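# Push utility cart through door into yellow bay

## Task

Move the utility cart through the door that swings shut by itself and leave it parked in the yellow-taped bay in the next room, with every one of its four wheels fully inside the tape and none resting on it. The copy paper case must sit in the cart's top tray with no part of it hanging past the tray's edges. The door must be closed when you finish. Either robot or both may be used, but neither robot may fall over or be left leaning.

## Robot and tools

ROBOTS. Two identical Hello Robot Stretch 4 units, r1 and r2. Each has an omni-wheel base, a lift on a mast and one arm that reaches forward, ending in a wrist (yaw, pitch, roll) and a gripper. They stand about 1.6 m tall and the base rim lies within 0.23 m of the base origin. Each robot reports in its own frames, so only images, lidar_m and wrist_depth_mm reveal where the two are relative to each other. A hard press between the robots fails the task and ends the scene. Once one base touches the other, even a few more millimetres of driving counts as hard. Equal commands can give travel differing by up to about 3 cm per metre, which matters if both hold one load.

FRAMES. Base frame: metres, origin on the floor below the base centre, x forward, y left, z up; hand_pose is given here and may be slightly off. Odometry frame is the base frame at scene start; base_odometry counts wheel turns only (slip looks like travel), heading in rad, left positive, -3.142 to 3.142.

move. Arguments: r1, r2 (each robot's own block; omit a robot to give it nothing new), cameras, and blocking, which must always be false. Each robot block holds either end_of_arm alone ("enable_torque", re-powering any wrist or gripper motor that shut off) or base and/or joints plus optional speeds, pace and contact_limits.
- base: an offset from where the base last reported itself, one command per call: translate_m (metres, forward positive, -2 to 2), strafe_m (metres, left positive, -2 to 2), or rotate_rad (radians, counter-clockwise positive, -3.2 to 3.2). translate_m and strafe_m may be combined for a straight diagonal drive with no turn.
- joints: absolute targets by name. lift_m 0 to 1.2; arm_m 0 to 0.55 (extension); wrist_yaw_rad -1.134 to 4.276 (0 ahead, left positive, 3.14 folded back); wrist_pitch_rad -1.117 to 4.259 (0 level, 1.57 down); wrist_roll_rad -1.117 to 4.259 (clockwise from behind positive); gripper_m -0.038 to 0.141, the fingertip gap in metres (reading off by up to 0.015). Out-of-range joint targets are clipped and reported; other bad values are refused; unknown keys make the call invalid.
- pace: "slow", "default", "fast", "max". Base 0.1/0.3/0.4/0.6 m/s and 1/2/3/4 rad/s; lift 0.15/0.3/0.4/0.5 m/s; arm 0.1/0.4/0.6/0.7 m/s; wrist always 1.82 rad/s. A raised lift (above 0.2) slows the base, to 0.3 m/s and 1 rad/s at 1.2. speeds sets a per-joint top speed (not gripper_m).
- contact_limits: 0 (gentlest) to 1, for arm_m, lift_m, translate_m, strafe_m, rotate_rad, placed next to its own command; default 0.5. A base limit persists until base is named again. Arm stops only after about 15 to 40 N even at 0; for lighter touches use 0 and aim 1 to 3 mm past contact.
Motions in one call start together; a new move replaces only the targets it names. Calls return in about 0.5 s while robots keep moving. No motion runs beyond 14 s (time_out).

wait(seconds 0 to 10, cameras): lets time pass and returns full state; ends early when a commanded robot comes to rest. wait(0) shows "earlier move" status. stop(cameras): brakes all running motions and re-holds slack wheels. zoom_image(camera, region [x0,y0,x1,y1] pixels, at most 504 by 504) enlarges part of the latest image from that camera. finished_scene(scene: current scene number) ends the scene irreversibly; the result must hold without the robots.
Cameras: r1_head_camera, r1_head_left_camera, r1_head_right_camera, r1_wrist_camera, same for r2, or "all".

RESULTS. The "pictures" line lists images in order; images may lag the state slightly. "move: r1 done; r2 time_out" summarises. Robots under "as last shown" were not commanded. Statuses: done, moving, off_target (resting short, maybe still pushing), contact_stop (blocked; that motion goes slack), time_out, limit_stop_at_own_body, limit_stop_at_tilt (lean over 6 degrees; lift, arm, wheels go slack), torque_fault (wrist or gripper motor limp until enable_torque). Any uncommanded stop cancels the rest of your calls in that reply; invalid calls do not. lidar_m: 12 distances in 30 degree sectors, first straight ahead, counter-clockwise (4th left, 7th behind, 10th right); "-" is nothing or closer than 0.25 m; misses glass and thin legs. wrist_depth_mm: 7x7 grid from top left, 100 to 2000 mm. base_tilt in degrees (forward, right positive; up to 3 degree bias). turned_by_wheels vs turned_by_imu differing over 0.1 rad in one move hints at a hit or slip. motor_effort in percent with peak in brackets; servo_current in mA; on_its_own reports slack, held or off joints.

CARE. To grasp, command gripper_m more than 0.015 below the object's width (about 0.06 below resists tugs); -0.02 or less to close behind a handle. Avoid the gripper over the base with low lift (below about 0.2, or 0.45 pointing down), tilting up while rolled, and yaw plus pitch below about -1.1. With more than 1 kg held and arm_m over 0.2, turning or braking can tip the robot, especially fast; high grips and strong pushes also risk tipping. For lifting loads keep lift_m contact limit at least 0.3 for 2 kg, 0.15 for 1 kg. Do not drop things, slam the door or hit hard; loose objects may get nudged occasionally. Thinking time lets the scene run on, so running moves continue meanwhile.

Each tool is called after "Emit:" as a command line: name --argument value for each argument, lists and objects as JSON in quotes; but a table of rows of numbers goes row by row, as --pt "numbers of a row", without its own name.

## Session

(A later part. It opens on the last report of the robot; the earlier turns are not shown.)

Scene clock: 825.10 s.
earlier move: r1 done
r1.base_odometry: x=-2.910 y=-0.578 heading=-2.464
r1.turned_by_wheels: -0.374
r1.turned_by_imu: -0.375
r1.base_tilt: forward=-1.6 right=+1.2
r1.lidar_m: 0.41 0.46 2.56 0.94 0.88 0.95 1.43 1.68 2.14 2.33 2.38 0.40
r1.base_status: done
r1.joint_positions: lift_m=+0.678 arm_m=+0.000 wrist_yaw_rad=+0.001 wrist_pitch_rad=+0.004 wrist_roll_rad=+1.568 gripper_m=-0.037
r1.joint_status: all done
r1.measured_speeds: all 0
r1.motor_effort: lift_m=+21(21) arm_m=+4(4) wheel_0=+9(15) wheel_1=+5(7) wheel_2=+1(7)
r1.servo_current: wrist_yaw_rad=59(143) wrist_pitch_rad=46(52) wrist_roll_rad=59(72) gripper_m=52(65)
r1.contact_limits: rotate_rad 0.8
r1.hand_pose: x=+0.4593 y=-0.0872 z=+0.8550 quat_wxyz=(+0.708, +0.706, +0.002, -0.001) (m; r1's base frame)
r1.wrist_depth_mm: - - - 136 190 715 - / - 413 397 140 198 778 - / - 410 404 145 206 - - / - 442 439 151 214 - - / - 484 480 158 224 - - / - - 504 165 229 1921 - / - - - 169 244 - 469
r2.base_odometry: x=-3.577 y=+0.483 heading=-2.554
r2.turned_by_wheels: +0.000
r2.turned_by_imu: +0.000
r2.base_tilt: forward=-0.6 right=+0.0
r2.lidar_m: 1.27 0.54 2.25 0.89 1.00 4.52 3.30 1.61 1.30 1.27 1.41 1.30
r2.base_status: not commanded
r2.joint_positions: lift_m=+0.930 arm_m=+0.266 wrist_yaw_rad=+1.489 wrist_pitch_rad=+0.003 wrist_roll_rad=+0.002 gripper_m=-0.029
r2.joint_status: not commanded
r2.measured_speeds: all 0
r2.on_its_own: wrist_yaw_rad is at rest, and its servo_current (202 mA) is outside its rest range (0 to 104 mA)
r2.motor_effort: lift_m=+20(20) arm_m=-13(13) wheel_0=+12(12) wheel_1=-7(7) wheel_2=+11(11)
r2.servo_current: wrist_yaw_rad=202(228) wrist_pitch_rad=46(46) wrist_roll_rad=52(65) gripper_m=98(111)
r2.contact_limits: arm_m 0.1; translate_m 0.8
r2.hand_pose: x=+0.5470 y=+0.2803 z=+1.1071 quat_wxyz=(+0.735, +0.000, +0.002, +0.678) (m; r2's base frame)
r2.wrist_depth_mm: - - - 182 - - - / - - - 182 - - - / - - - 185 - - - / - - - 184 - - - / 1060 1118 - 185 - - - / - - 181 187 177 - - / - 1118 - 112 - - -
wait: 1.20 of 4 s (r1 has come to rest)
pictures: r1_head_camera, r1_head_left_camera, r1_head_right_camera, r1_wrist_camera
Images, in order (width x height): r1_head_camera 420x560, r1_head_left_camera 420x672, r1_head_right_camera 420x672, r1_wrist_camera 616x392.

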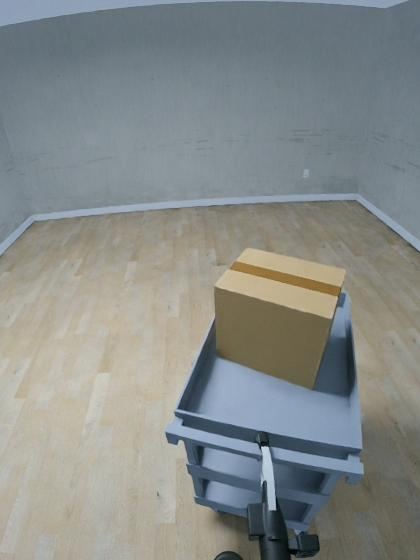

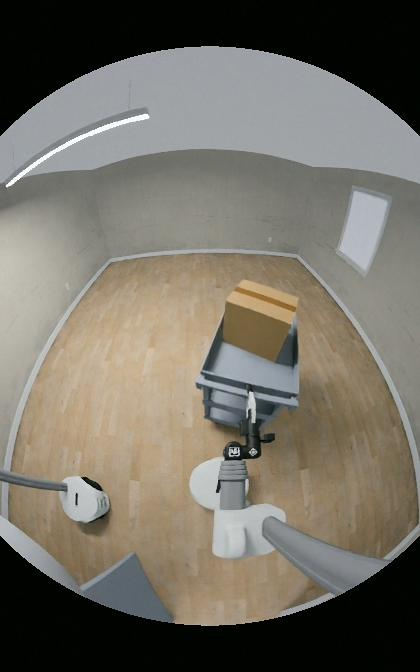

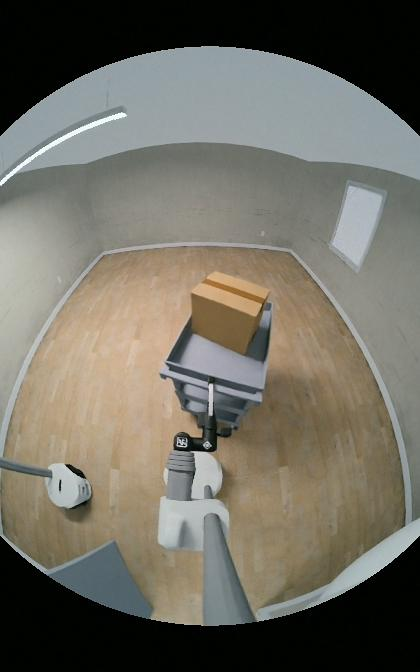

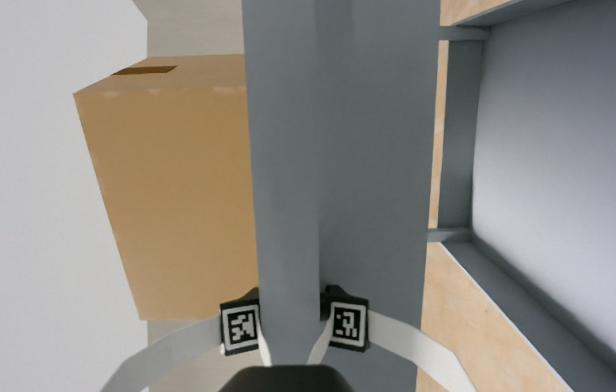

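Emit:
move --r1 '{"base":{"translate_m":-0.5,"strafe_m":-0.06},"pace":"slow","contact_limits":{"translate_m":0.8}}' --cameras '[]' --blocking false

Emit:
wait --seconds 8 --cameras '["r1_head_left_camera","r1_head_camera"]'

Scene clock: 830.87 s.
move: r1 moving
r1.base_odometry: x=-2.902 y=-0.569 heading=-2.464
r1.turned_by_wheels: +0.000
r1.turned_by_imu: +0.000
r1.base_tilt: forward=-1.6 right=+1.3
r1.lidar_m: 0.41 0.46 2.54 0.96 0.90 0.96 1.43 1.64 2.10 2.34 2.39 0.37
r1.base_status: translate_m moving; strafe_m moving
r1.joint_positions: lift_m=+0.678 arm_m=+0.000 wrist_yaw_rad=+0.002 wrist_pitch_rad=+0.004 wrist_roll_rad=+1.568 gripper_m=-0.037
r1.joint_status: not commanded
r1.measured_speeds: translate_m=-0.049 strafe_m=-0.006 rotate_rad=-0.004 lift_m=+0.000 arm_m=+0.000 wrist_yaw_rad=+0.000 wrist_pitch_rad=+0.000 wrist_roll_rad=+0.000
r1.motor_effort: lift_m=+21(21) arm_m=-1(4) wheel_0=-4(7) wheel_1=-7(7) wheel_2=+12(14)
r1.servo_current: wrist_yaw_rad=46(52) wrist_pitch_rad=39(52) wrist_roll_rad=52(65) gripper_m=65(65)
r1.contact_limits: translate_m 0.8
r1.hand_pose: x=+0.4595 y=-0.0868 z=+0.8550 quat_wxyz=(+0.708, +0.706, +0.002, -0.001) (m; r1's base frame)
r1.wrist_depth_mm: - - - 138 193 715 - / - 424 402 142 200 778 - / - 407 413 147 207 - - / - 439 442 152 215 - - / - 488 480 159 226 - - / - - 500 167 229 1983 - / - - - 171 244 - 469
r2.base_odometry: x=-3.577 y=+0.483 heading=-2.554
r2.turned_by_wheels: +0.000
r2.turned_by_imu: +0.000
r2.base_tilt: forward=-0.6 right=+0.1
r2.lidar_m: 1.25 0.52 2.21 0.88 1.01 4.54 3.30 1.61 1.27 1.25 1.41 1.30
r2.base_status: not commanded
r2.joint_positions: lift_m=+0.930 arm_m=+0.266 wrist_yaw_rad=+1.489 wrist_pitch_rad=+0.003 wrist_roll_rad=+0.002 gripper_m=-0.029
r2.joint_status: not commanded
r2.measured_speeds: all 0
r2.motor_effort: lift_m=+20(20) arm_m=-13(13) wheel_0=+12(13) wheel_1=-7(7) wheel_2=+11(11)
r2.servo_current: wrist_yaw_rad=202(221) wrist_pitch_rad=39(46) wrist_roll_rad=46(59) gripper_m=98(111)
r2.contact_limits: arm_m 0.1; translate_m 0.8
r2.hand_pose: x=+0.5470 y=+0.2803 z=+1.1071 quat_wxyz=(+0.735, +0.000, +0.002, +0.678) (m; r2's base frame)
r2.wrist_depth_mm: - - - 182 - - - / - - - 182 - - - / - - - 185 - - - / - - - 184 - - - / 1078 1098 - 186 - - - / - - 181 187 178 - - / - 1160 - 112 - - -
pictures: none
No camera images: "cameras" was empty.

Scene clock: 836.67 s.
earlier move: r1 done
r1.base_odometry: x=-2.559 y=-0.218 heading=-2.463
r1.turned_by_wheels: +0.001
r1.turned_by_imu: +0.003
r1.base_tilt: forward=-1.6 right=+1.3
r1.lidar_m: 0.36 0.39 1.02 0.87 0.68 0.76 4.15 1.15 1.44 2.32 2.38 0.44
r1.base_status: done
r1.joint_positions: lift_m=+0.678 arm_m=+0.000 wrist_yaw_rad=+0.006 wrist_pitch_rad=+0.004 wrist_roll_rad=+1.568 gripper_m=-0.037
r1.joint_status: not commanded
r1.measured_speeds: all 0
r1.motor_effort: lift_m=+21(21) arm_m=-4(4) wheel_0=+3(10) wheel_1=-1(8) wheel_2=+7(14)
r1.servo_current: wrist_yaw_rad=59(85) wrist_pitch_rad=46(52) wrist_roll_rad=59(72) gripper_m=59(65)
r1.contact_limits: translate_m 0.8
r1.hand_pose: x=+0.4598 y=-0.0857 z=+0.8550 quat_wxyz=(+0.708, +0.706, +0.003, +0.001) (m; r1's base frame)
r1.wrist_depth_mm: - - - 182 245 1618 1229 / - - - 180 243 1808 539 / - - - 177 239 778 - / - 436 436 175 236 - - / - 445 445 173 234 - - / - 455 452 171 231 820 - / - 459 466 169 227 - -
r2.base_odometry: x=-3.577 y=+0.483 heading=-2.554
r2.turned_by_wheels: +0.000
r2.turned_by_imu: +0.001
r2.base_tilt: forward=-0.7 right=+0.0
r2.lidar_m: 1.27 0.54 0.89 0.92 1.07 4.53 3.32 1.62 1.30 1.27 1.39 1.29
r2.base_status: not commanded
r2.joint_positions: lift_m=+0.930 arm_m=+0.266 wrist_yaw_rad=+1.489 wrist_pitch_rad=+0.003 wrist_roll_rad=+0.002 gripper_m=-0.029
r2.joint_status: not commanded
r2.measured_speeds: all 0
r2.on_its_own: wrist_yaw_rad is at rest, and its servo_current (221 mA) is outside its rest range (0 to 104 mA)
r2.motor_effort: lift_m=+20(20) arm_m=-13(13) wheel_0=+12(13) wheel_1=-7(7) wheel_2=+11(12)
r2.servo_current: wrist_yaw_rad=221(221) wrist_pitch_rad=46(46) wrist_roll_rad=59(65) gripper_m=104(117)
r2.contact_limits: arm_m 0.1; translate_m 0.8
r2.hand_pose: x=+0.5470 y=+0.2803 z=+1.1071 quat_wxyz=(+0.735, +0.000, +0.002, +0.678) (m; r2's base frame)
r2.wrist_depth_mm: - - 236 182 - - - / - - - 182 - - - / - - - 185 - - - / - - - 184 - - - / 1182 - 991 185 - - - / 1160 - 181 186 177 - - / 976 134 - 112 - - -
wait: 5.80 of 8 s (r1 has come to rest)
pictures: r1_head_camera, r1_head_left_camera
Images, in order (width x height): r1_head_camera 420x560, r1_head_left_camera 420x672.

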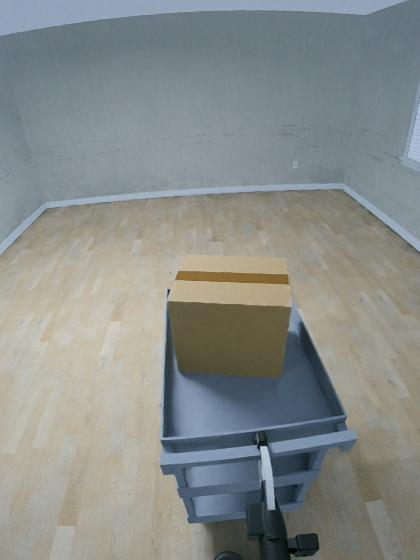

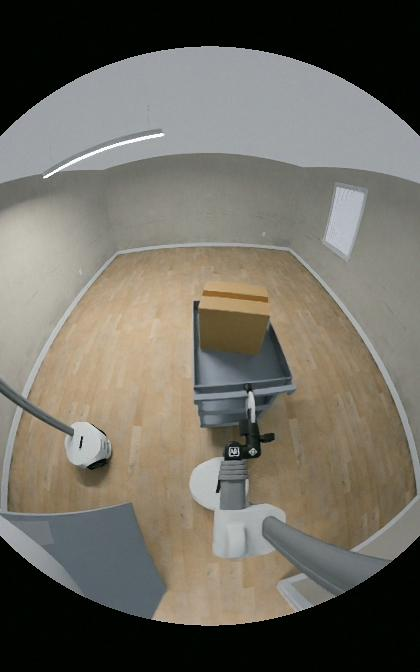

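Emit:
move --r1 '{"base":{"translate_m":-0.5,"strafe_m":0.03},"pace":"slow","contact_limits":{"translate_m":0.8}}' --cameras '[]' --blocking false

Emit:
wait --seconds 8 --cameras '["r1_head_left_camera","r1_head_right_camera"]'

Scene clock: 842.33 s.
move: r1 moving
r1.base_odometry: x=-2.549 y=-0.211 heading=-2.463
r1.turned_by_wheels: +0.000
r1.turned_by_imu: +0.000
r1.base_tilt: forward=-1.6 right=+1.3
r1.lidar_m: 0.36 0.38 0.96 0.87 0.68 0.77 4.08 1.14 1.46 2.33 2.37 0.42
r1.base_status: translate_m moving; strafe_m moving
r1.joint_positions: lift_m=+0.678 arm_m=+0.000 wrist_yaw_rad=+0.006 wrist_pitch_rad=+0.004 wrist_roll_rad=+1.568 gripper_m=-0.037
r1.joint_status: not commanded
r1.measured_speeds: translate_m=-0.048 strafe_m=+0.002 rotate_rad=-0.001 lift_m=+0.000 arm_m=+0.000 wrist_yaw_rad=+0.000 wrist_pitch_rad=+0.000 wrist_roll_rad=+0.000
r1.motor_effort: lift_m=+21(21) arm_m=-4(4) wheel_0=-4(4) wheel_1=-5(5) wheel_2=+12(14)
r1.servo_current: wrist_yaw_rad=52(65) wrist_pitch_rad=46(46) wrist_roll_rad=52(52) gripper_m=65(65)
r1.contact_limits: translate_m 0.8
r1.hand_pose: x=+0.4598 y=-0.0857 z=+0.8550 quat_wxyz=(+0.708, +0.706, +0.003, +0.001) (m; r1's base frame)
r1.wrist_depth_mm: - - - 183 246 1756 1182 / - - - 180 243 1756 535 / - - - 178 240 809 - / - 439 439 176 236 - - / - 445 449 174 234 - - / - 455 449 171 231 831 - / - 459 462 169 227 - -
r2.base_odometry: x=-3.577 y=+0.483 heading=-2.554
r2.turned_by_wheels: +0.000
r2.turned_by_imu: +0.000
r2.base_tilt: forward=-0.6 right=+0.1
r2.lidar_m: 1.26 0.53 0.89 0.95 1.03 4.53 3.32 1.59 1.31 1.24 1.42 1.28
r2.base_status: not commanded
r2.joint_positions: lift_m=+0.930 arm_m=+0.266 wrist_yaw_rad=+1.489 wrist_pitch_rad=+0.003 wrist_roll_rad=+0.002 gripper_m=-0.029
r2.joint_status: not commanded
r2.measured_speeds: all 0
r2.motor_effort: lift_m=+20(20) arm_m=-13(13) wheel_0=+12(13) wheel_1=-7(7) wheel_2=+11(11)
r2.servo_current: wrist_yaw_rad=221(221) wrist_pitch_rad=39(46) wrist_roll_rad=52(59) gripper_m=98(111)
r2.contact_limits: arm_m 0.1; translate_m 0.8
r2.hand_pose: x=+0.5470 y=+0.2803 z=+1.1071 quat_wxyz=(+0.735, +0.000, +0.002, +0.678) (m; r2's base frame)
r2.wrist_depth_mm: - - 842 182 - - - / - - - 182 - - - / - - - 185 - - - / - - - 183 - - - / 1182 - 991 185 - - - / 1182 - 181 186 177 - - / - 134 - 112 - - -
pictures: none
No camera images: "cameras" was empty.

Scene clock: 848.13 s.
earlier move: r1 done
r1.base_odometry: x=-2.151 y=+0.072 heading=-2.464
r1.turned_by_wheels: -0.001
r1.turned_by_imu: -0.001
r1.base_tilt: forward=-1.6 right=+1.3
r1.lidar_m: 0.30 0.33 0.63 0.50 0.49 0.55 3.61 0.76 0.81 1.87 2.45 0.46
r1.base_status: done
r1.joint_positions: lift_m=+0.678 arm_m=+0.000 wrist_yaw_rad=+0.000 wrist_pitch_rad=+0.004 wrist_roll_rad=+1.568 gripper_m=-0.037
r1.joint_status: not commanded
r1.measured_speeds: all 0
r1.motor_effort: lift_m=+21(21) arm_m=-4(4) wheel_0=-6(11) wheel_1=-3(7) wheel_2=+3(14)
r1.servo_current: wrist_yaw_rad=46(72) wrist_pitch_rad=39(59) wrist_roll_rad=46(72) gripper_m=59(65)
r1.contact_limits: translate_m 0.8
r1.hand_pose: x=+0.4593 y=-0.0873 z=+0.8550 quat_wxyz=(+0.708, +0.706, +0.001, -0.001) (m; r1's base frame)
r1.wrist_depth_mm: - - - 277 - 1808 1205 / - - - 232 309 1808 1255 / - - - 214 285 1756 512 / - - - 196 262 1921 - / - - 455 183 244 809 - / - 436 433 173 229 809 - / - 421 421 163 213 - -
r2.base_odometry: x=-3.577 y=+0.483 heading=-2.554
r2.turned_by_wheels: +0.000
r2.turned_by_imu: +0.001
r2.base_tilt: forward=-0.6 right=+0.0
r2.lidar_m: 1.28 0.52 0.86 0.73 3.76 4.50 3.34 1.61 1.31 1.28 1.39 1.30
r2.base_status: not commanded
r2.joint_positions: lift_m=+0.930 arm_m=+0.266 wrist_yaw_rad=+1.489 wrist_pitch_rad=+0.003 wrist_roll_rad=+0.002 gripper_m=-0.029
r2.joint_status: not commanded
r2.measured_speeds: all 0
r2.on_its_own: wrist_yaw_rad is at rest, and its servo_current (208 mA) is outside its rest range (0 to 104 mA)
r2.motor_effort: lift_m=+19(20) arm_m=-13(13) wheel_0=+12(13) wheel_1=-7(8) wheel_2=+11(11)
r2.servo_current: wrist_yaw_rad=208(228) wrist_pitch_rad=46(52) wrist_roll_rad=33(59) gripper_m=104(111)
r2.contact_limits: arm_m 0.1; translate_m 0.8
r2.hand_pose: x=+0.5470 y=+0.2803 z=+1.1071 quat_wxyz=(+0.735, +0.000, +0.002, +0.678) (m; r2's base frame)
r2.wrist_depth_mm: - - - 182 - - - / - - - 182 - - - / - - - 185 - - - / - - - 184 - - - / 809 820 - 185 - - - / 809 809 163 186 177 - - / - - - 112 - - -
wait: 5.80 of 8 s (r1 has come to rest)
pictures: r1_head_left_camera, r1_head_right_camera
Images, in order (width x height): r1_head_left_camera 420x672, r1_head_right_camera 420x672.

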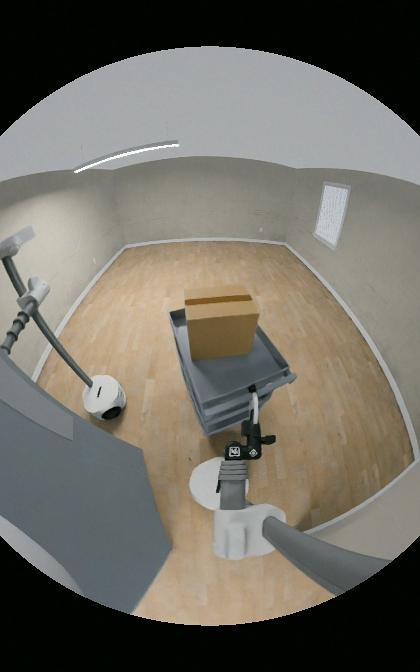

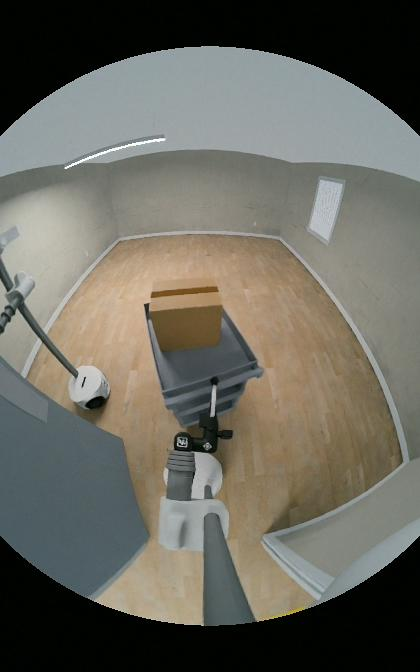

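Emit:
move --r1 '{"base":{"rotate_rad":0.4},"pace":"slow","contact_limits":{"rotate_rad":0.8}}' --cameras '[]' --blocking false

Emit:
wait --seconds 3 --cameras '["r1_head_left_camera","r1_head_right_camera","r1_wrist_camera"]'

Scene clock: 860.23 s.
move: r1 moving
r1.base_odometry: x=-2.151 y=+0.072 heading=-2.340
r1.turned_by_wheels: +0.124
r1.turned_by_imu: +0.122
r1.base_tilt: forward=-1.6 right=+1.3
r1.lidar_m: 0.32 1.18 0.57 0.49 0.48 0.59 3.60 0.75 0.93 2.40 2.53 0.44
r1.base_status: rotate_rad moving
r1.joint_positions: lift_m=+0.678 arm_m=+0.000 wrist_yaw_rad=-0.018 wrist_pitch_rad=+0.003 wrist_roll_rad=+1.568 gripper_m=-0.037
r1.joint_status: not commanded
r1.measured_speeds: translate_m=+0.000 strafe_m=+0.000 rotate_rad=+0.492 lift_m=+0.000 arm_m=+0.000 wrist_yaw_rad=-0.004 wrist_pitch_rad=+0.000 wrist_roll_rad=+0.000
r1.motor_effort: lift_m=+21(21) arm_m=+3(4) wheel_0=-13(15) wheel_1=-9(9) wheel_2=-18(18)
r1.servo_current: wrist_yaw_rad=111(111) wrist_pitch_rad=39(52) wrist_roll_rad=52(65) gripper_m=52(65)
r1.contact_limits: rotate_rad 0.8
r1.hand_pose: x=+0.4577 y=-0.0925 z=+0.8551 quat_wxyz=(+0.708, +0.706, -0.005, -0.007) (m; r1's base frame)
r1.wrist_depth_mm: - - - 287 298 - - / - - - 209 278 1756 1229 / - - - 197 264 1808 544 / - - - 185 248 778 - / - 442 445 176 236 - - / - 433 182 169 179 809 - / - 424 427 160 213 - -
r2.base_odometry: x=-3.577 y=+0.483 heading=-2.554
r2.turned_by_wheels: +0.000
r2.turned_by_imu: +0.000
r2.base_tilt: forward=-0.6 right=+0.0
r2.lidar_m: 1.27 0.53 0.84 0.76 3.78 4.52 3.33 1.61 1.29 1.28 1.41 1.30
r2.base_status: not commanded
r2.joint_positions: lift_m=+0.930 arm_m=+0.266 wrist_yaw_rad=+1.489 wrist_pitch_rad=+0.003 wrist_roll_rad=+0.002 gripper_m=-0.029
r2.joint_status: not commanded
r2.measured_speeds: all 0
r2.motor_effort: lift_m=+20(20) arm_m=-13(13) wheel_0=+12(12) wheel_1=-7(7) wheel_2=+11(11)
r2.servo_current: wrist_yaw_rad=208(215) wrist_pitch_rad=39(46) wrist_roll_rad=46(59) gripper_m=104(111)
r2.contact_limits: arm_m 0.1; translate_m 0.8
r2.hand_pose: x=+0.5470 y=+0.2803 z=+1.1071 quat_wxyz=(+0.735, +0.000, +0.002, +0.678) (m; r2's base frame)
r2.wrist_depth_mm: - - - 182 - - - / - - - 183 - - - / - - - 185 - - - / - - - 184 - - - / 809 854 - 185 - - - / 820 842 170 186 177 - - / - 133 - 112 - - -
pictures: none
No camera images: "cameras" was empty.

Scene clock: 861.27 s.
earlier move: r1 done
r1.base_odometry: x=-2.151 y=+0.072 heading=-2.064
r1.turned_by_wheels: +0.275
r1.turned_by_imu: +0.273
r1.base_tilt: forward=-1.6 right=+1.3
r1.lidar_m: 0.40 1.00 0.52 0.48 0.52 3.55 3.57 0.79 1.38 2.43 2.88 0.41
r1.base_status: done
r1.joint_positions: lift_m=+0.678 arm_m=+0.000 wrist_yaw_rad=-0.002 wrist_pitch_rad=+0.003 wrist_roll_rad=+1.568 gripper_m=-0.037
r1.joint_status: not commanded
r1.measured_speeds: all 0
r1.motor_effort: lift_m=+21(21) arm_m=-4(4) wheel_0=-3(15) wheel_1=-3(9) wheel_2=-2(22)
r1.servo_current: wrist_yaw_rad=39(111) wrist_pitch_rad=39(52) wrist_roll_rad=46(65) gripper_m=65(65)
r1.contact_limits: rotate_rad 0.8
r1.hand_pose: x=+0.4592 y=-0.0879 z=+0.8551 quat_wxyz=(+0.708, +0.706, +0.001, -0.002) (m; r1's base frame)
r1.wrist_depth_mm: - - - 191 195 - - / - 394 397 143 202 788 - / - 413 418 149 208 - - / - 445 445 154 216 - - / - 496 484 160 224 - - / - - 209 166 230 1808 - / - - - 170 244 - 1255
r2.base_odometry: x=-3.577 y=+0.483 heading=-2.554
r2.turned_by_wheels: +0.000
r2.turned_by_imu: +0.000
r2.base_tilt: forward=-0.7 right=+0.0
r2.lidar_m: 1.26 0.53 0.74 0.72 0.77 4.53 3.29 1.61 1.28 1.27 1.40 1.29
r2.base_status: not commanded
r2.joint_positions: lift_m=+0.930 arm_m=+0.266 wrist_yaw_rad=+1.489 wrist_pitch_rad=+0.003 wrist_roll_rad=+0.002 gripper_m=-0.029
r2.joint_status: not commanded
r2.measured_speeds: all 0
r2.on_its_own: wrist_yaw_rad is at rest, and its servo_current (208 mA) is outside its rest range (0 to 104 mA)
r2.motor_effort: lift_m=+20(20) arm_m=-13(13) wheel_0=+12(12) wheel_1=-7(7) wheel_2=+11(11)
r2.servo_current: wrist_yaw_rad=208(221) wrist_pitch_rad=46(52) wrist_roll_rad=59(59) gripper_m=111(111)
r2.contact_limits: arm_m 0.1; translate_m 0.8
r2.hand_pose: x=+0.5470 y=+0.2803 z=+1.1071 quat_wxyz=(+0.735, +0.000, +0.002, +0.678) (m; r2's base frame)
r2.wrist_depth_mm: - - - 182 - - - / - - - 182 - - - / - - - 185 - - - / - - - 183 - - - / 750 917 - 185 - - - / 741 904 163 186 178 - - / - 134 - 112 - - -
wait: 1.03 of 3 s (r1 has come to rest)
pictures: r1_head_left_camera, r1_head_right_camera, r1_wrist_camera
Images, in order (width x height): r1_head_left_camera 420x672, r1_head_right_camera 420x672, r1_wrist_camera 616x392.

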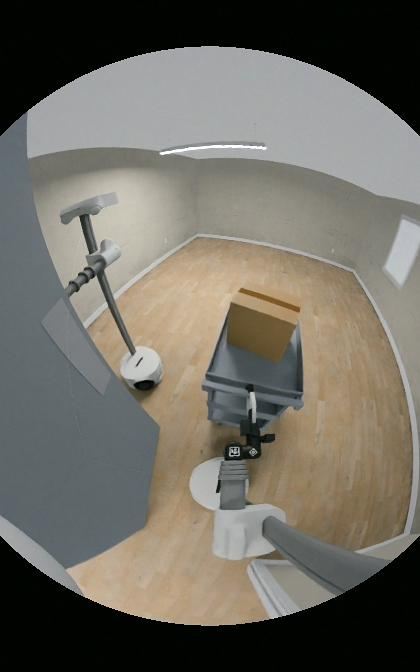

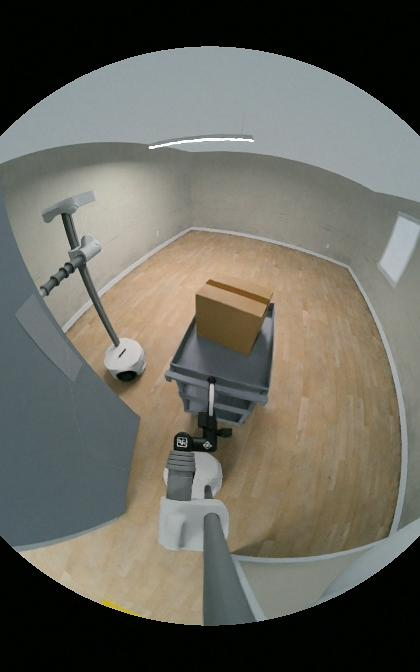

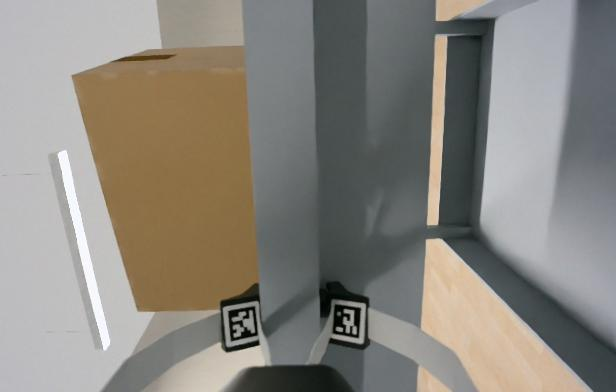

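Emit:
move --r1 '{"base":{"translate_m":-0.4,"strafe_m":0.05},"pace":"slow","contact_limits":{"translate_m":0.8}}' --cameras '[]' --blocking false

Emit:
wait --seconds 6 --cameras '["r1_head_left_camera","r1_head_right_camera","r1_wrist_camera"]'

Scene clock: 873.83 s.
move: r1 moving
r1.base_odometry: x=-2.144 y=+0.082 heading=-2.065
r1.turned_by_wheels: +0.000
r1.turned_by_imu: -0.001
r1.base_tilt: forward=-1.6 right=+1.3
r1.lidar_m: 0.41 1.02 0.51 0.48 0.51 3.52 3.55 0.76 1.36 2.42 2.88 0.39
r1.base_status: translate_m moving; strafe_m moving
r1.joint_positions: lift_m=+0.678 arm_m=+0.000 wrist_yaw_rad=+0.000 wrist_pitch_rad=+0.003 wrist_roll_rad=+1.568 gripper_m=-0.037
r1.joint_status: not commanded
r1.measured_speeds: translate_m=-0.050 strafe_m=+0.006 rotate_rad=+0.000 lift_m=+0.000 arm_m=+0.000 wrist_yaw_rad=+0.000 wrist_pitch_rad=+0.000 wrist_roll_rad=+0.000
r1.motor_effort: lift_m=+21(21) arm_m=-4(4) wheel_0=-9(12) wheel_1=-5(8) wheel_2=+11(12)
r1.servo_current: wrist_yaw_rad=39(52) wrist_pitch_rad=46(52) wrist_roll_rad=39(65) gripper_m=59(65)
r1.contact_limits: translate_m 0.8
r1.hand_pose: x=+0.4593 y=-0.0876 z=+0.8551 quat_wxyz=(+0.708, +0.706, +0.001, -0.001) (m; r1's base frame)
r1.wrist_depth_mm: - - - 193 196 - - / - 397 397 145 204 778 - / - 415 413 150 210 - - / - 449 449 155 218 - - / - 496 484 161 226 - - / - - 504 167 230 1863 - / - - - 170 243 - 1281
r2.base_odometry: x=-3.577 y=+0.483 heading=-2.554
r2.turned_by_wheels: +0.000
r2.turned_by_imu: +0.000
r2.base_tilt: forward=-0.6 right=+0.0
r2.lidar_m: 1.27 0.54 0.75 0.71 0.78 4.53 3.32 1.60 1.28 1.26 1.41 1.30
r2.base_status: not commanded
r2.joint_positions: lift_m=+0.930 arm_m=+0.266 wrist_yaw_rad=+1.489 wrist_pitch_rad=+0.003 wrist_roll_rad=+0.002 gripper_m=-0.029
r2.joint_status: not commanded
r2.measured_speeds: all 0
r2.motor_effort: lift_m=+20(20) arm_m=-13(13) wheel_0=+12(12) wheel_1=-7(7) wheel_2=+11(11)
r2.servo_current: wrist_yaw_rad=215(221) wrist_pitch_rad=46(46) wrist_roll_rad=52(59) gripper_m=104(111)
r2.contact_limits: arm_m 0.1; translate_m 0.8
r2.hand_pose: x=+0.5470 y=+0.2803 z=+1.1071 quat_wxyz=(+0.735, +0.000, +0.002, +0.678) (m; r2's base frame)
r2.wrist_depth_mm: - - - 182 - - - / - - - 182 - - - / - - - 185 - - - / - - - 184 - - - / 750 904 - 185 - - - / 750 891 164 186 177 - - / - 133 - 112 - - -
pictures: none
No camera images: "cameras" was empty.

Scene clock: 878.63 s.
earlier move: r1 done
r1.base_odometry: x=-1.917 y=+0.400 heading=-2.064
r1.turned_by_wheels: +0.001
r1.turned_by_imu: +0.003
r1.base_tilt: forward=-1.6 right=+1.3
r1.lidar_m: 0.37 0.37 0.45 0.43 0.56 3.15 3.15 0.47 0.49 2.34 2.79 0.44
r1.base_status: done
r1.joint_positions: lift_m=+0.678 arm_m=+0.000 wrist_yaw_rad=+0.006 wrist_pitch_rad=+0.003 wrist_roll_rad=+1.568 gripper_m=-0.037
r1.joint_status: not commanded
r1.measured_speeds: all 0
r1.motor_effort: lift_m=+21(21) arm_m=-4(4) wheel_0=+0(12) wheel_1=-3(8) wheel_2=+7(13)
r1.servo_current: wrist_yaw_rad=59(72) wrist_pitch_rad=39(52) wrist_roll_rad=52(65) gripper_m=59(65)
r1.contact_limits: translate_m 0.8
r1.hand_pose: x=+0.4598 y=-0.0858 z=+0.8551 quat_wxyz=(+0.708, +0.706, +0.003, +0.001) (m; r1's base frame)
r1.wrist_depth_mm: - - - 183 245 1756 1229 / - - - 180 242 1756 - / - - - 178 239 831 - / - 442 442 176 236 - - / - 452 452 173 235 - - / - 462 459 171 231 809 - / - 466 466 169 227 - -
r2.base_odometry: x=-3.577 y=+0.483 heading=-2.554
r2.turned_by_wheels: +0.000
r2.turned_by_imu: +0.001
r2.base_tilt: forward=-0.6 right=+0.0
r2.lidar_m: 1.28 0.54 0.58 0.75 3.79 4.51 3.35 1.62 1.30 1.26 1.41 1.31
r2.base_status: not commanded
r2.joint_positions: lift_m=+0.930 arm_m=+0.266 wrist_yaw_rad=+1.489 wrist_pitch_rad=+0.003 wrist_roll_rad=+0.002 gripper_m=-0.029
r2.joint_status: not commanded
r2.measured_speeds: all 0
r2.on_its_own: wrist_yaw_rad is at rest, and its servo_current (208 mA) is outside its rest range (0 to 104 mA)
r2.motor_effort: lift_m=+20(20) arm_m=-13(13) wheel_0=+13(13) wheel_1=-7(8) wheel_2=+11(11)
r2.servo_current: wrist_yaw_rad=208(221) wrist_pitch_rad=39(52) wrist_roll_rad=39(59) gripper_m=104(111)
r2.contact_limits: arm_m 0.1; translate_m 0.8
r2.hand_pose: x=+0.5470 y=+0.2803 z=+1.1071 quat_wxyz=(+0.735, +0.000, +0.002, +0.678) (m; r2's base frame)
r2.wrist_depth_mm: - - - 182 - - - / - - - 183 - - - / - - - 186 - - - / - - - 183 - - - / - - 627 185 - - - / - - 182 186 177 - - / - 133 - 112 - - -
wait: 4.80 of 6 s (r1 has come to rest)
pictures: r1_head_left_camera, r1_head_right_camera, r1_wrist_camera
Images, in order (width x height): r1_head_left_camera 420x672, r1_head_right_camera 420x672, r1_wrist_camera 616x392.

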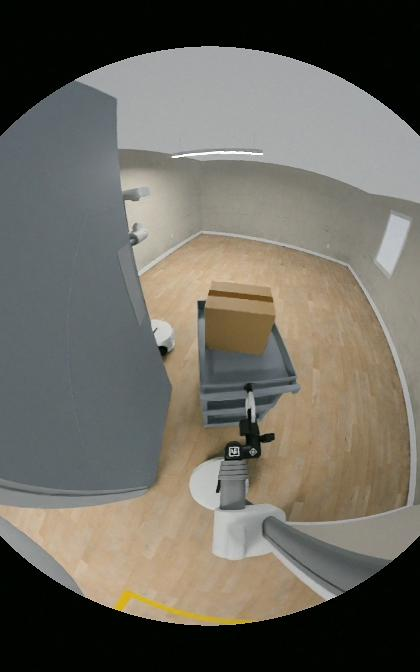

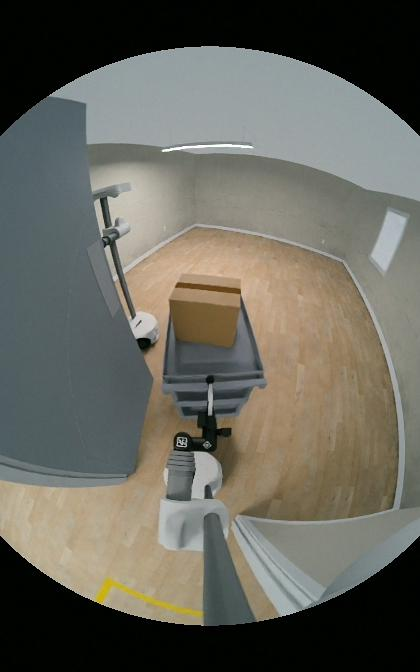

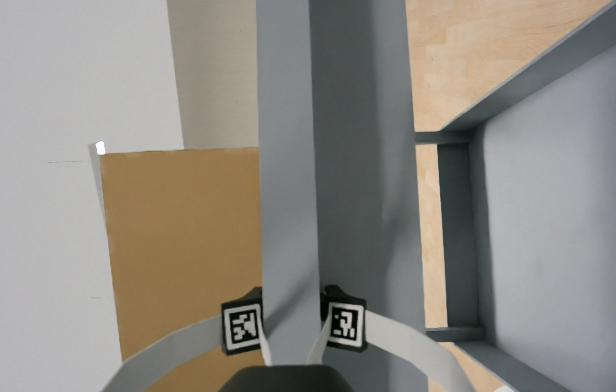

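Emit:
move --r1 '{"base":{"translate_m":-0.34,"strafe_m":0.13},"pace":"slow","contact_limits":{"translate_m":0.8}}' --cameras '[]' --blocking false

Emit:
wait --seconds 6 --cameras '["r1_head_left_camera","r1_head_right_camera","r1_head_camera"]'

Scene clock: 910.87 s.
move: r1 moving
r1.base_odometry: x=-1.907 y=+0.409 heading=-2.064
r1.turned_by_wheels: +0.000
r1.turned_by_imu: +0.000
r1.base_tilt: forward=-1.6 right=+1.3
r1.lidar_m: 0.34 0.37 0.46 0.42 0.56 3.13 3.14 0.46 0.45 2.35 2.81 0.43
r1.base_status: translate_m moving; strafe_m moving
r1.joint_positions: lift_m=+0.678 arm_m=+0.000 wrist_yaw_rad=+0.006 wrist_pitch_rad=+0.003 wrist_roll_rad=+1.568 gripper_m=-0.037
r1.joint_status: not commanded
r1.measured_speeds: translate_m=-0.049 strafe_m=+0.019 rotate_rad=+0.001 lift_m=+0.000 arm_m=+0.000 wrist_yaw_rad=+0.000 wrist_pitch_rad=+0.000 wrist_roll_rad=+0.000
r1.motor_effort: lift_m=+21(21) arm_m=-4(4) wheel_0=-4(5) wheel_1=-5(6) wheel_2=+12(13)
r1.servo_current: wrist_yaw_rad=59(59) wrist_pitch_rad=39(46) wrist_roll_rad=39(65) gripper_m=59(65)
r1.contact_limits: translate_m 0.8
r1.hand_pose: x=+0.4598 y=-0.0858 z=+0.8551 quat_wxyz=(+0.708, +0.706, +0.003, +0.001) (m; r1's base frame)
r1.wrist_depth_mm: - - - 185 248 1756 1229 / - - - 181 244 1756 - / - - - 179 241 809 - / - 442 442 176 237 - - / - 449 452 174 234 - - / - 459 459 171 230 809 - / - 462 469 169 227 - -
r2.base_odometry: x=-3.577 y=+0.483 heading=-2.554
r2.turned_by_wheels: +0.000
r2.turned_by_imu: +0.000
r2.base_tilt: forward=-0.6 right=+0.0
r2.lidar_m: 1.28 0.51 0.60 0.77 3.78 4.52 3.30 1.59 1.30 1.27 1.43 1.29
r2.base_status: not commanded
r2.joint_positions: lift_m=+0.930 arm_m=+0.266 wrist_yaw_rad=+1.489 wrist_pitch_rad=+0.003 wrist_roll_rad=+0.002 gripper_m=-0.029
r2.joint_status: not commanded
r2.measured_speeds: all 0
r2.motor_effort: lift_m=+20(20) arm_m=-13(13) wheel_0=+12(12) wheel_1=-7(7) wheel_2=+11(11)
r2.servo_current: wrist_yaw_rad=202(215) wrist_pitch_rad=39(46) wrist_roll_rad=46(52) gripper_m=104(111)
r2.contact_limits: arm_m 0.1; translate_m 0.8
r2.hand_pose: x=+0.5470 y=+0.2803 z=+1.1071 quat_wxyz=(+0.735, +0.000, +0.002, +0.678) (m; r2's base frame)
r2.wrist_depth_mm: - - - 182 - - - / - - - 183 - - - / - - - 185 - - - / - - - 183 - - - / - - 621 185 - - - / - - 181 186 177 - - / - 741 - 112 - - -
pictures: none
No camera images: "cameras" was empty.

Scene clock: 915.23 s.
earlier move: r1 done
r1.base_odometry: x=-1.642 y=+0.638 heading=-2.065
r1.turned_by_wheels: -0.001
r1.turned_by_imu: -0.002
r1.base_tilt: forward=-1.6 right=+1.3
r1.lidar_m: 0.33 0.48 0.42 2.37 2.85 2.77 2.81 2.64 0.44 0.41 2.84 0.45
r1.base_status: done
r1.joint_positions: lift_m=+0.678 arm_m=+0.000 wrist_yaw_rad=-0.001 wrist_pitch_rad=+0.003 wrist_roll_rad=+1.568 gripper_m=-0.037
r1.joint_status: not commanded
r1.measured_speeds: all 0
r1.motor_effort: lift_m=+21(21) arm_m=-4(4) wheel_0=-8(13) wheel_1=-2(7) wheel_2=+1(13)
r1.servo_current: wrist_yaw_rad=46(72) wrist_pitch_rad=52(52) wrist_roll_rad=33(72) gripper_m=52(72)
r1.contact_limits: translate_m 0.8
r1.hand_pose: x=+0.4593 y=-0.0876 z=+0.8551 quat_wxyz=(+0.708, +0.706, +0.001, -0.001) (m; r1's base frame)
r1.wrist_depth_mm: - - - 236 314 - - / - - - 220 296 1756 1229 / - - - 204 274 1921 544 / - - - 195 255 831 - / - 452 455 182 242 866 - / - 445 439 173 229 809 - / - 433 433 164 216 - -
r2.base_odometry: x=-3.577 y=+0.483 heading=-2.554
r2.turned_by_wheels: +0.000
r2.turned_by_imu: +0.001
r2.base_tilt: forward=-0.6 right=+0.0
r2.lidar_m: 1.28 0.54 0.81 3.40 3.73 4.51 3.28 1.60 1.29 1.26 1.42 1.29
r2.base_status: not commanded
r2.joint_positions: lift_m=+0.930 arm_m=+0.266 wrist_yaw_rad=+1.489 wrist_pitch_rad=+0.003 wrist_roll_rad=+0.002 gripper_m=-0.029
r2.joint_status: not commanded
r2.measured_speeds: all 0
r2.on_its_own: wrist_yaw_rad is at rest, and its servo_current (215 mA) is outside its rest range (0 to 104 mA)
r2.motor_effort: lift_m=+20(20) arm_m=-13(13) wheel_0=+12(13) wheel_1=-7(7) wheel_2=+11(11)
r2.servo_current: wrist_yaw_rad=215(221) wrist_pitch_rad=39(52) wrist_roll_rad=59(59) gripper_m=104(111)
r2.contact_limits: arm_m 0.1; translate_m 0.8
r2.hand_pose: x=+0.5470 y=+0.2803 z=+1.1071 quat_wxyz=(+0.735, +0.000, +0.002, +0.678) (m; r2's base frame)
r2.wrist_depth_mm: - - - 182 - - - / - - - 183 - - - / - - - 185 - - - / - - - 184 - - - / - - - 184 - - - / - - 182 187 178 - - / - - - 112 - - -
wait: 4.37 of 6 s (r1 has come to rest)
pictures: r1_head_camera, r1_head_left_camera, r1_head_right_camera
Images, in order (width x height): r1_head_camera 420x560, r1_head_left_camera 420x672, r1_head_right_camera 420x672.

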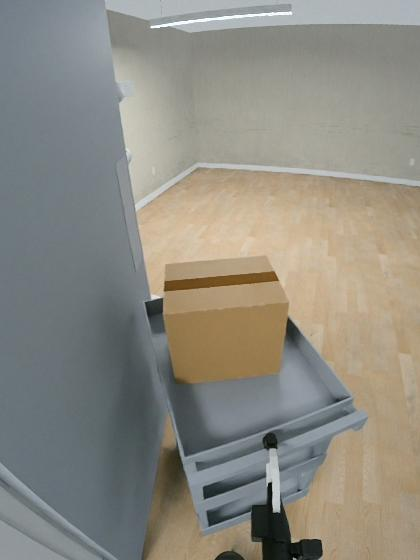

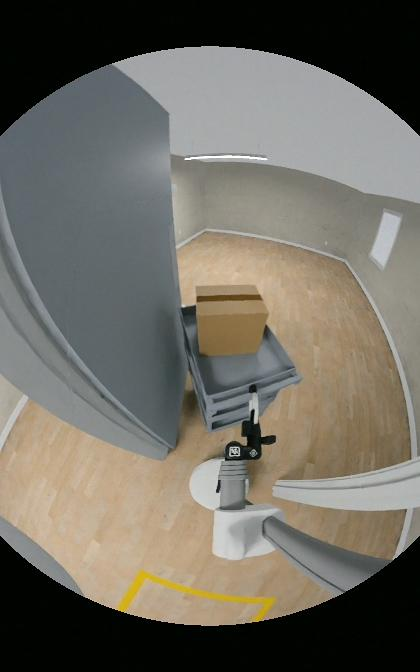

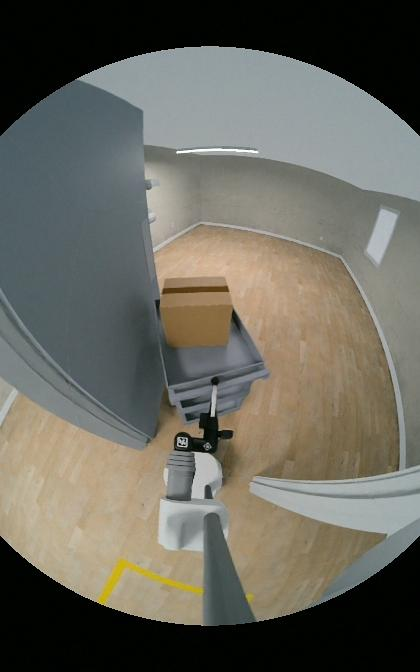

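Emit:
move --blocking false --cameras '["r1_head_camera","r1_head_left_camera","r1_head_right_camera","r2_head_camera"]'

Scene clock: 938.37 s.
r1.base_odometry: x=-1.642 y=+0.638 heading=-2.065
r1.turned_by_wheels: +0.000
r1.turned_by_imu: +0.000
r1.base_tilt: forward=-1.6 right=+1.3
r1.lidar_m: 0.33 0.45 0.40 2.40 2.86 2.78 2.81 2.66 0.44 0.36 2.84 0.47
r1.base_status: done
r1.joint_positions: lift_m=+0.678 arm_m=+0.000 wrist_yaw_rad=-0.001 wrist_pitch_rad=+0.003 wrist_roll_rad=+1.568 gripper_m=-0.037
r1.joint_status: not commanded
r1.measured_speeds: all 0
r1.motor_effort: lift_m=+21(21) arm_m=-4(4) wheel_0=-8(13) wheel_1=-3(7) wheel_2=+1(13)
r1.servo_current: wrist_yaw_rad=72(72) wrist_pitch_rad=46(52) wrist_roll_rad=46(72) gripper_m=59(72)
r1.contact_limits: translate_m 0.8
r1.hand_pose: x=+0.4593 y=-0.0876 z=+0.8551 quat_wxyz=(+0.708, +0.706, +0.001, -0.001) (m; r1's base frame)
r1.wrist_depth_mm: - - - 236 314 - - / - - - 220 296 1708 1229 / - - - 204 273 1921 544 / - - - 195 255 831 - / - 455 452 182 242 854 - / - 445 442 172 229 798 - / - 433 427 164 216 - -
r2.base_odometry: x=-3.577 y=+0.483 heading=-2.554
r2.turned_by_wheels: +0.000
r2.turned_by_imu: +0.000
r2.base_tilt: forward=-0.6 right=+0.0
r2.lidar_m: 1.27 0.53 0.80 3.42 3.78 4.52 3.30 1.62 1.27 1.26 1.41 1.29
r2.base_status: not commanded
r2.joint_positions: lift_m=+0.930 arm_m=+0.266 wrist_yaw_rad=+1.489 wrist_pitch_rad=+0.003 wrist_roll_rad=+0.002 gripper_m=-0.029
r2.joint_status: not commanded
r2.measured_speeds: all 0
r2.on_its_own: wrist_yaw_rad is at rest, and its servo_current (202 mA) is outside its rest range (0 to 104 mA)
r2.motor_effort: lift_m=+20(20) arm_m=-13(13) wheel_0=+12(13) wheel_1=-7(7) wheel_2=+11(11)
r2.servo_current: wrist_yaw_rad=202(221) wrist_pitch_rad=39(52) wrist_roll_rad=52(59) gripper_m=104(111)
r2.contact_limits: arm_m 0.1; translate_m 0.8
r2.hand_pose: x=+0.5470 y=+0.2803 z=+1.1071 quat_wxyz=(+0.735, +0.000, +0.002, +0.678) (m; r2's base frame)
r2.wrist_depth_mm: - - - 182 - - - / - - - 182 - - - / - - - 185 - - - / - - - 185 - - - / - - - 185 - - - / - - 182 187 177 - - / - - - 112 - - -
pictures: r1_head_camera, r1_head_left_camera, r1_head_right_camera, r2_head_camera
Images, in order (width x height): r1_head_camera 420x560, r1_head_left_camera 420x672, r1_head_right_camera 420x672, r2_head_camera 420x560.

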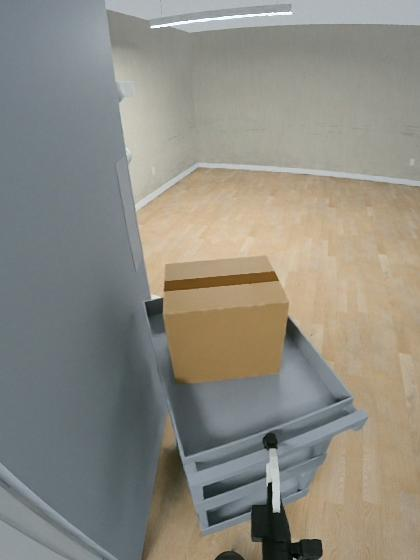

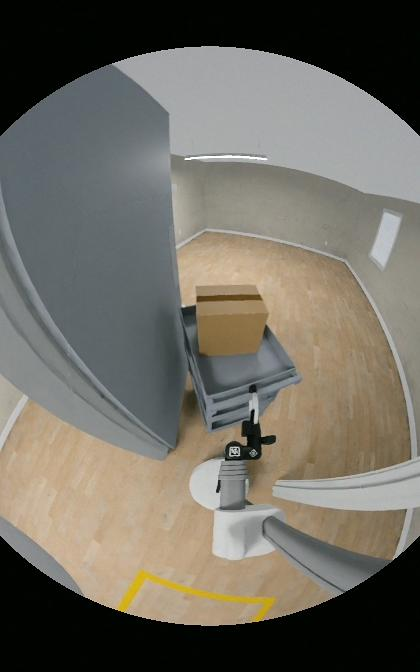

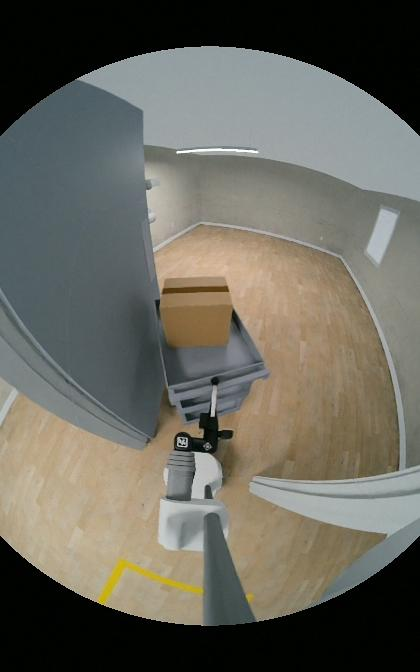

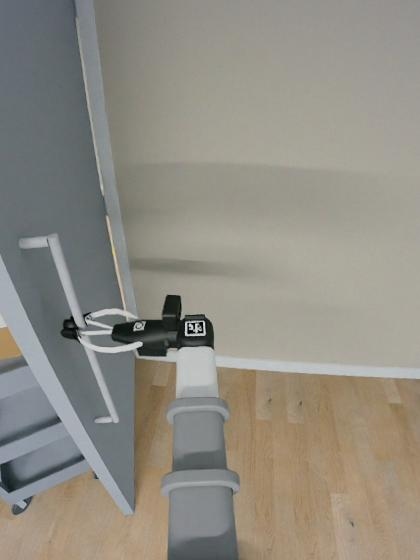

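Emit:
move --r1 '{"base":{"translate_m":-0.2,"strafe_m":-0.04},"pace":"slow","contact_limits":{"translate_m":0.8}}' --blocking false --cameras '[]'

Emit:
wait --seconds 5 --cameras '["r1_head_camera","r1_head_left_camera"]'

Scene clock: 968.30 s.
move: r1 moving
r1.base_odometry: x=-1.638 y=+0.650 heading=-2.065
r1.turned_by_wheels: +0.000
r1.turned_by_imu: -0.001
r1.base_tilt: forward=-1.6 right=+1.2
r1.lidar_m: 0.32 0.42 0.43 2.36 2.84 2.79 2.78 2.65 0.44 0.40 2.79 0.44
r1.base_status: translate_m moving; strafe_m moving
r1.joint_positions: lift_m=+0.678 arm_m=+0.000 wrist_yaw_rad=-0.001 wrist_pitch_rad=+0.003 wrist_roll_rad=+1.568 gripper_m=-0.037
r1.joint_status: not commanded
r1.measured_speeds: translate_m=-0.048 strafe_m=-0.009 rotate_rad=+0.001 lift_m=+0.000 arm_m=+0.000 wrist_yaw_rad=+0.000 wrist_pitch_rad=+0.000 wrist_roll_rad=+0.000
r1.motor_effort: lift_m=+20(21) arm_m=-4(4) wheel_0=-8(11) wheel_1=-8(8) wheel_2=+7(8)
r1.servo_current: wrist_yaw_rad=59(59) wrist_pitch_rad=46(46) wrist_roll_rad=52(65) gripper_m=59(59)
r1.contact_limits: translate_m 0.8
r1.hand_pose: x=+0.4593 y=-0.0876 z=+0.8551 quat_wxyz=(+0.708, +0.706, +0.001, -0.001) (m; r1's base frame)
r1.wrist_depth_mm: - - - 297 309 - - / - - - 219 291 1808 1229 / - - - 203 273 1921 549 / - - - 194 255 866 - / - 455 452 182 242 - - / - 442 442 173 229 809 - / - 436 433 164 216 - -
r2.base_odometry: x=-3.577 y=+0.483 heading=-2.554
r2.turned_by_wheels: +0.000
r2.turned_by_imu: +0.000
r2.base_tilt: forward=-0.6 right=+0.0
r2.lidar_m: 1.27 0.54 0.80 3.41 3.75 4.53 3.31 1.63 1.28 1.27 1.39 1.28
r2.base_status: not commanded
r2.joint_positions: lift_m=+0.930 arm_m=+0.266 wrist_yaw_rad=+1.489 wrist_pitch_rad=+0.003 wrist_roll_rad=+0.002 gripper_m=-0.029
r2.joint_status: not commanded
r2.measured_speeds: all 0
r2.motor_effort: lift_m=+20(20) arm_m=-13(13) wheel_0=+12(12) wheel_1=-7(8) wheel_2=+11(12)
r2.servo_current: wrist_yaw_rad=208(215) wrist_pitch_rad=52(52) wrist_roll_rad=46(52) gripper_m=104(104)
r2.contact_limits: arm_m 0.1; translate_m 0.8
r2.hand_pose: x=+0.5470 y=+0.2803 z=+1.1071 quat_wxyz=(+0.735, +0.000, +0.002, +0.678) (m; r2's base frame)
r2.wrist_depth_mm: - - - 182 - - - / - - - 182 - - - / - - - 185 - - - / - - - 184 - - - / - - - 185 - - - / - - 182 186 178 - - / - - - 112 - - -
pictures: none
No camera images: "cameras" was empty.

Scene clock: 971.10 s.
earlier move: r1 done
r1.base_odometry: x=-1.582 y=+0.833 heading=-2.064
r1.turned_by_wheels: +0.001
r1.turned_by_imu: +0.002
r1.base_tilt: forward=-1.6 right=+1.3
r1.lidar_m: 0.30 0.33 0.57 2.49 2.95 2.61 2.62 2.54 2.25 0.38 0.39 0.47
r1.base_status: done
r1.joint_positions: lift_m=+0.678 arm_m=+0.000 wrist_yaw_rad=+0.010 wrist_pitch_rad=+0.003 wrist_roll_rad=+1.568 gripper_m=-0.037
r1.joint_status: not commanded
r1.measured_speeds: all 0
r1.motor_effort: lift_m=+21(21) arm_m=-4(4) wheel_0=+1(11) wheel_1=-1(8) wheel_2=+6(14)
r1.servo_current: wrist_yaw_rad=59(91) wrist_pitch_rad=46(52) wrist_roll_rad=46(65) gripper_m=59(65)
r1.contact_limits: translate_m 0.8
r1.hand_pose: x=+0.4601 y=-0.0846 z=+0.8551 quat_wxyz=(+0.708, +0.706, +0.005, +0.002) (m; r1's base frame)
r1.wrist_depth_mm: - - - 303 329 - - / - - - 229 307 1708 1205 / - - - 209 282 1808 521 / - - - 196 259 798 - / - 459 455 185 244 866 - / - 449 442 174 229 809 - / - 430 424 164 213 - -
r2.base_odometry: x=-3.577 y=+0.483 heading=-2.554
r2.turned_by_wheels: +0.000
r2.turned_by_imu: +0.000
r2.base_tilt: forward=-0.7 right=+0.0
r2.lidar_m: 1.29 0.53 0.98 3.42 3.77 4.53 3.28 1.58 1.26 1.27 1.44 1.28
r2.base_status: not commanded
r2.joint_positions: lift_m=+0.930 arm_m=+0.266 wrist_yaw_rad=+1.489 wrist_pitch_rad=+0.003 wrist_roll_rad=+0.002 gripper_m=-0.029
r2.joint_status: not commanded
r2.measured_speeds: all 0
r2.on_its_own: wrist_yaw_rad is at rest, and its servo_current (202 mA) is outside its rest range (0 to 104 mA)
r2.motor_effort: lift_m=+20(20) arm_m=-13(13) wheel_0=+12(12) wheel_1=-7(8) wheel_2=+11(12)
r2.servo_current: wrist_yaw_rad=202(221) wrist_pitch_rad=46(52) wrist_roll_rad=46(65) gripper_m=98(111)
r2.contact_limits: arm_m 0.1; translate_m 0.8
r2.hand_pose: x=+0.5470 y=+0.2803 z=+1.1071 quat_wxyz=(+0.735, +0.000, +0.002, +0.678) (m; r2's base frame)
r2.wrist_depth_mm: - - - 182 - - - / - - - 183 - - - / - - - 185 - - - / - - - 184 - - - / - - - 185 - - - / - - 182 186 178 - - / - - - 112 - - -
wait: 2.80 of 5 s (r1 has come to rest)
pictures: r1_head_camera, r1_head_left_camera
Images, in order (width x height): r1_head_camera 420x560, r1_head_left_camera 420x672.

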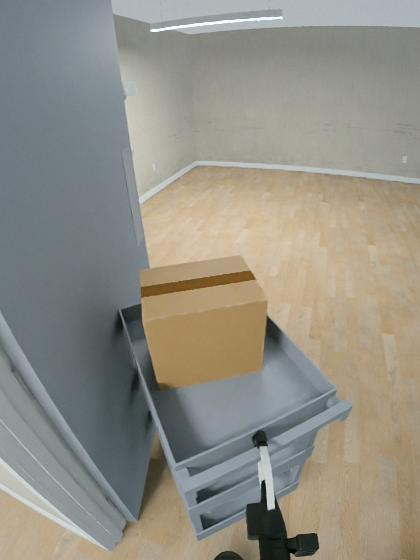

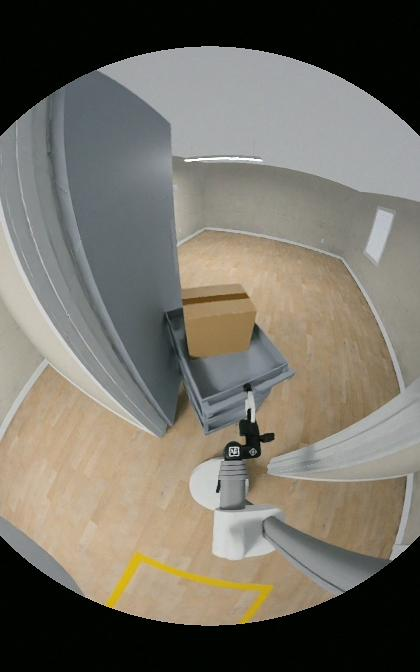

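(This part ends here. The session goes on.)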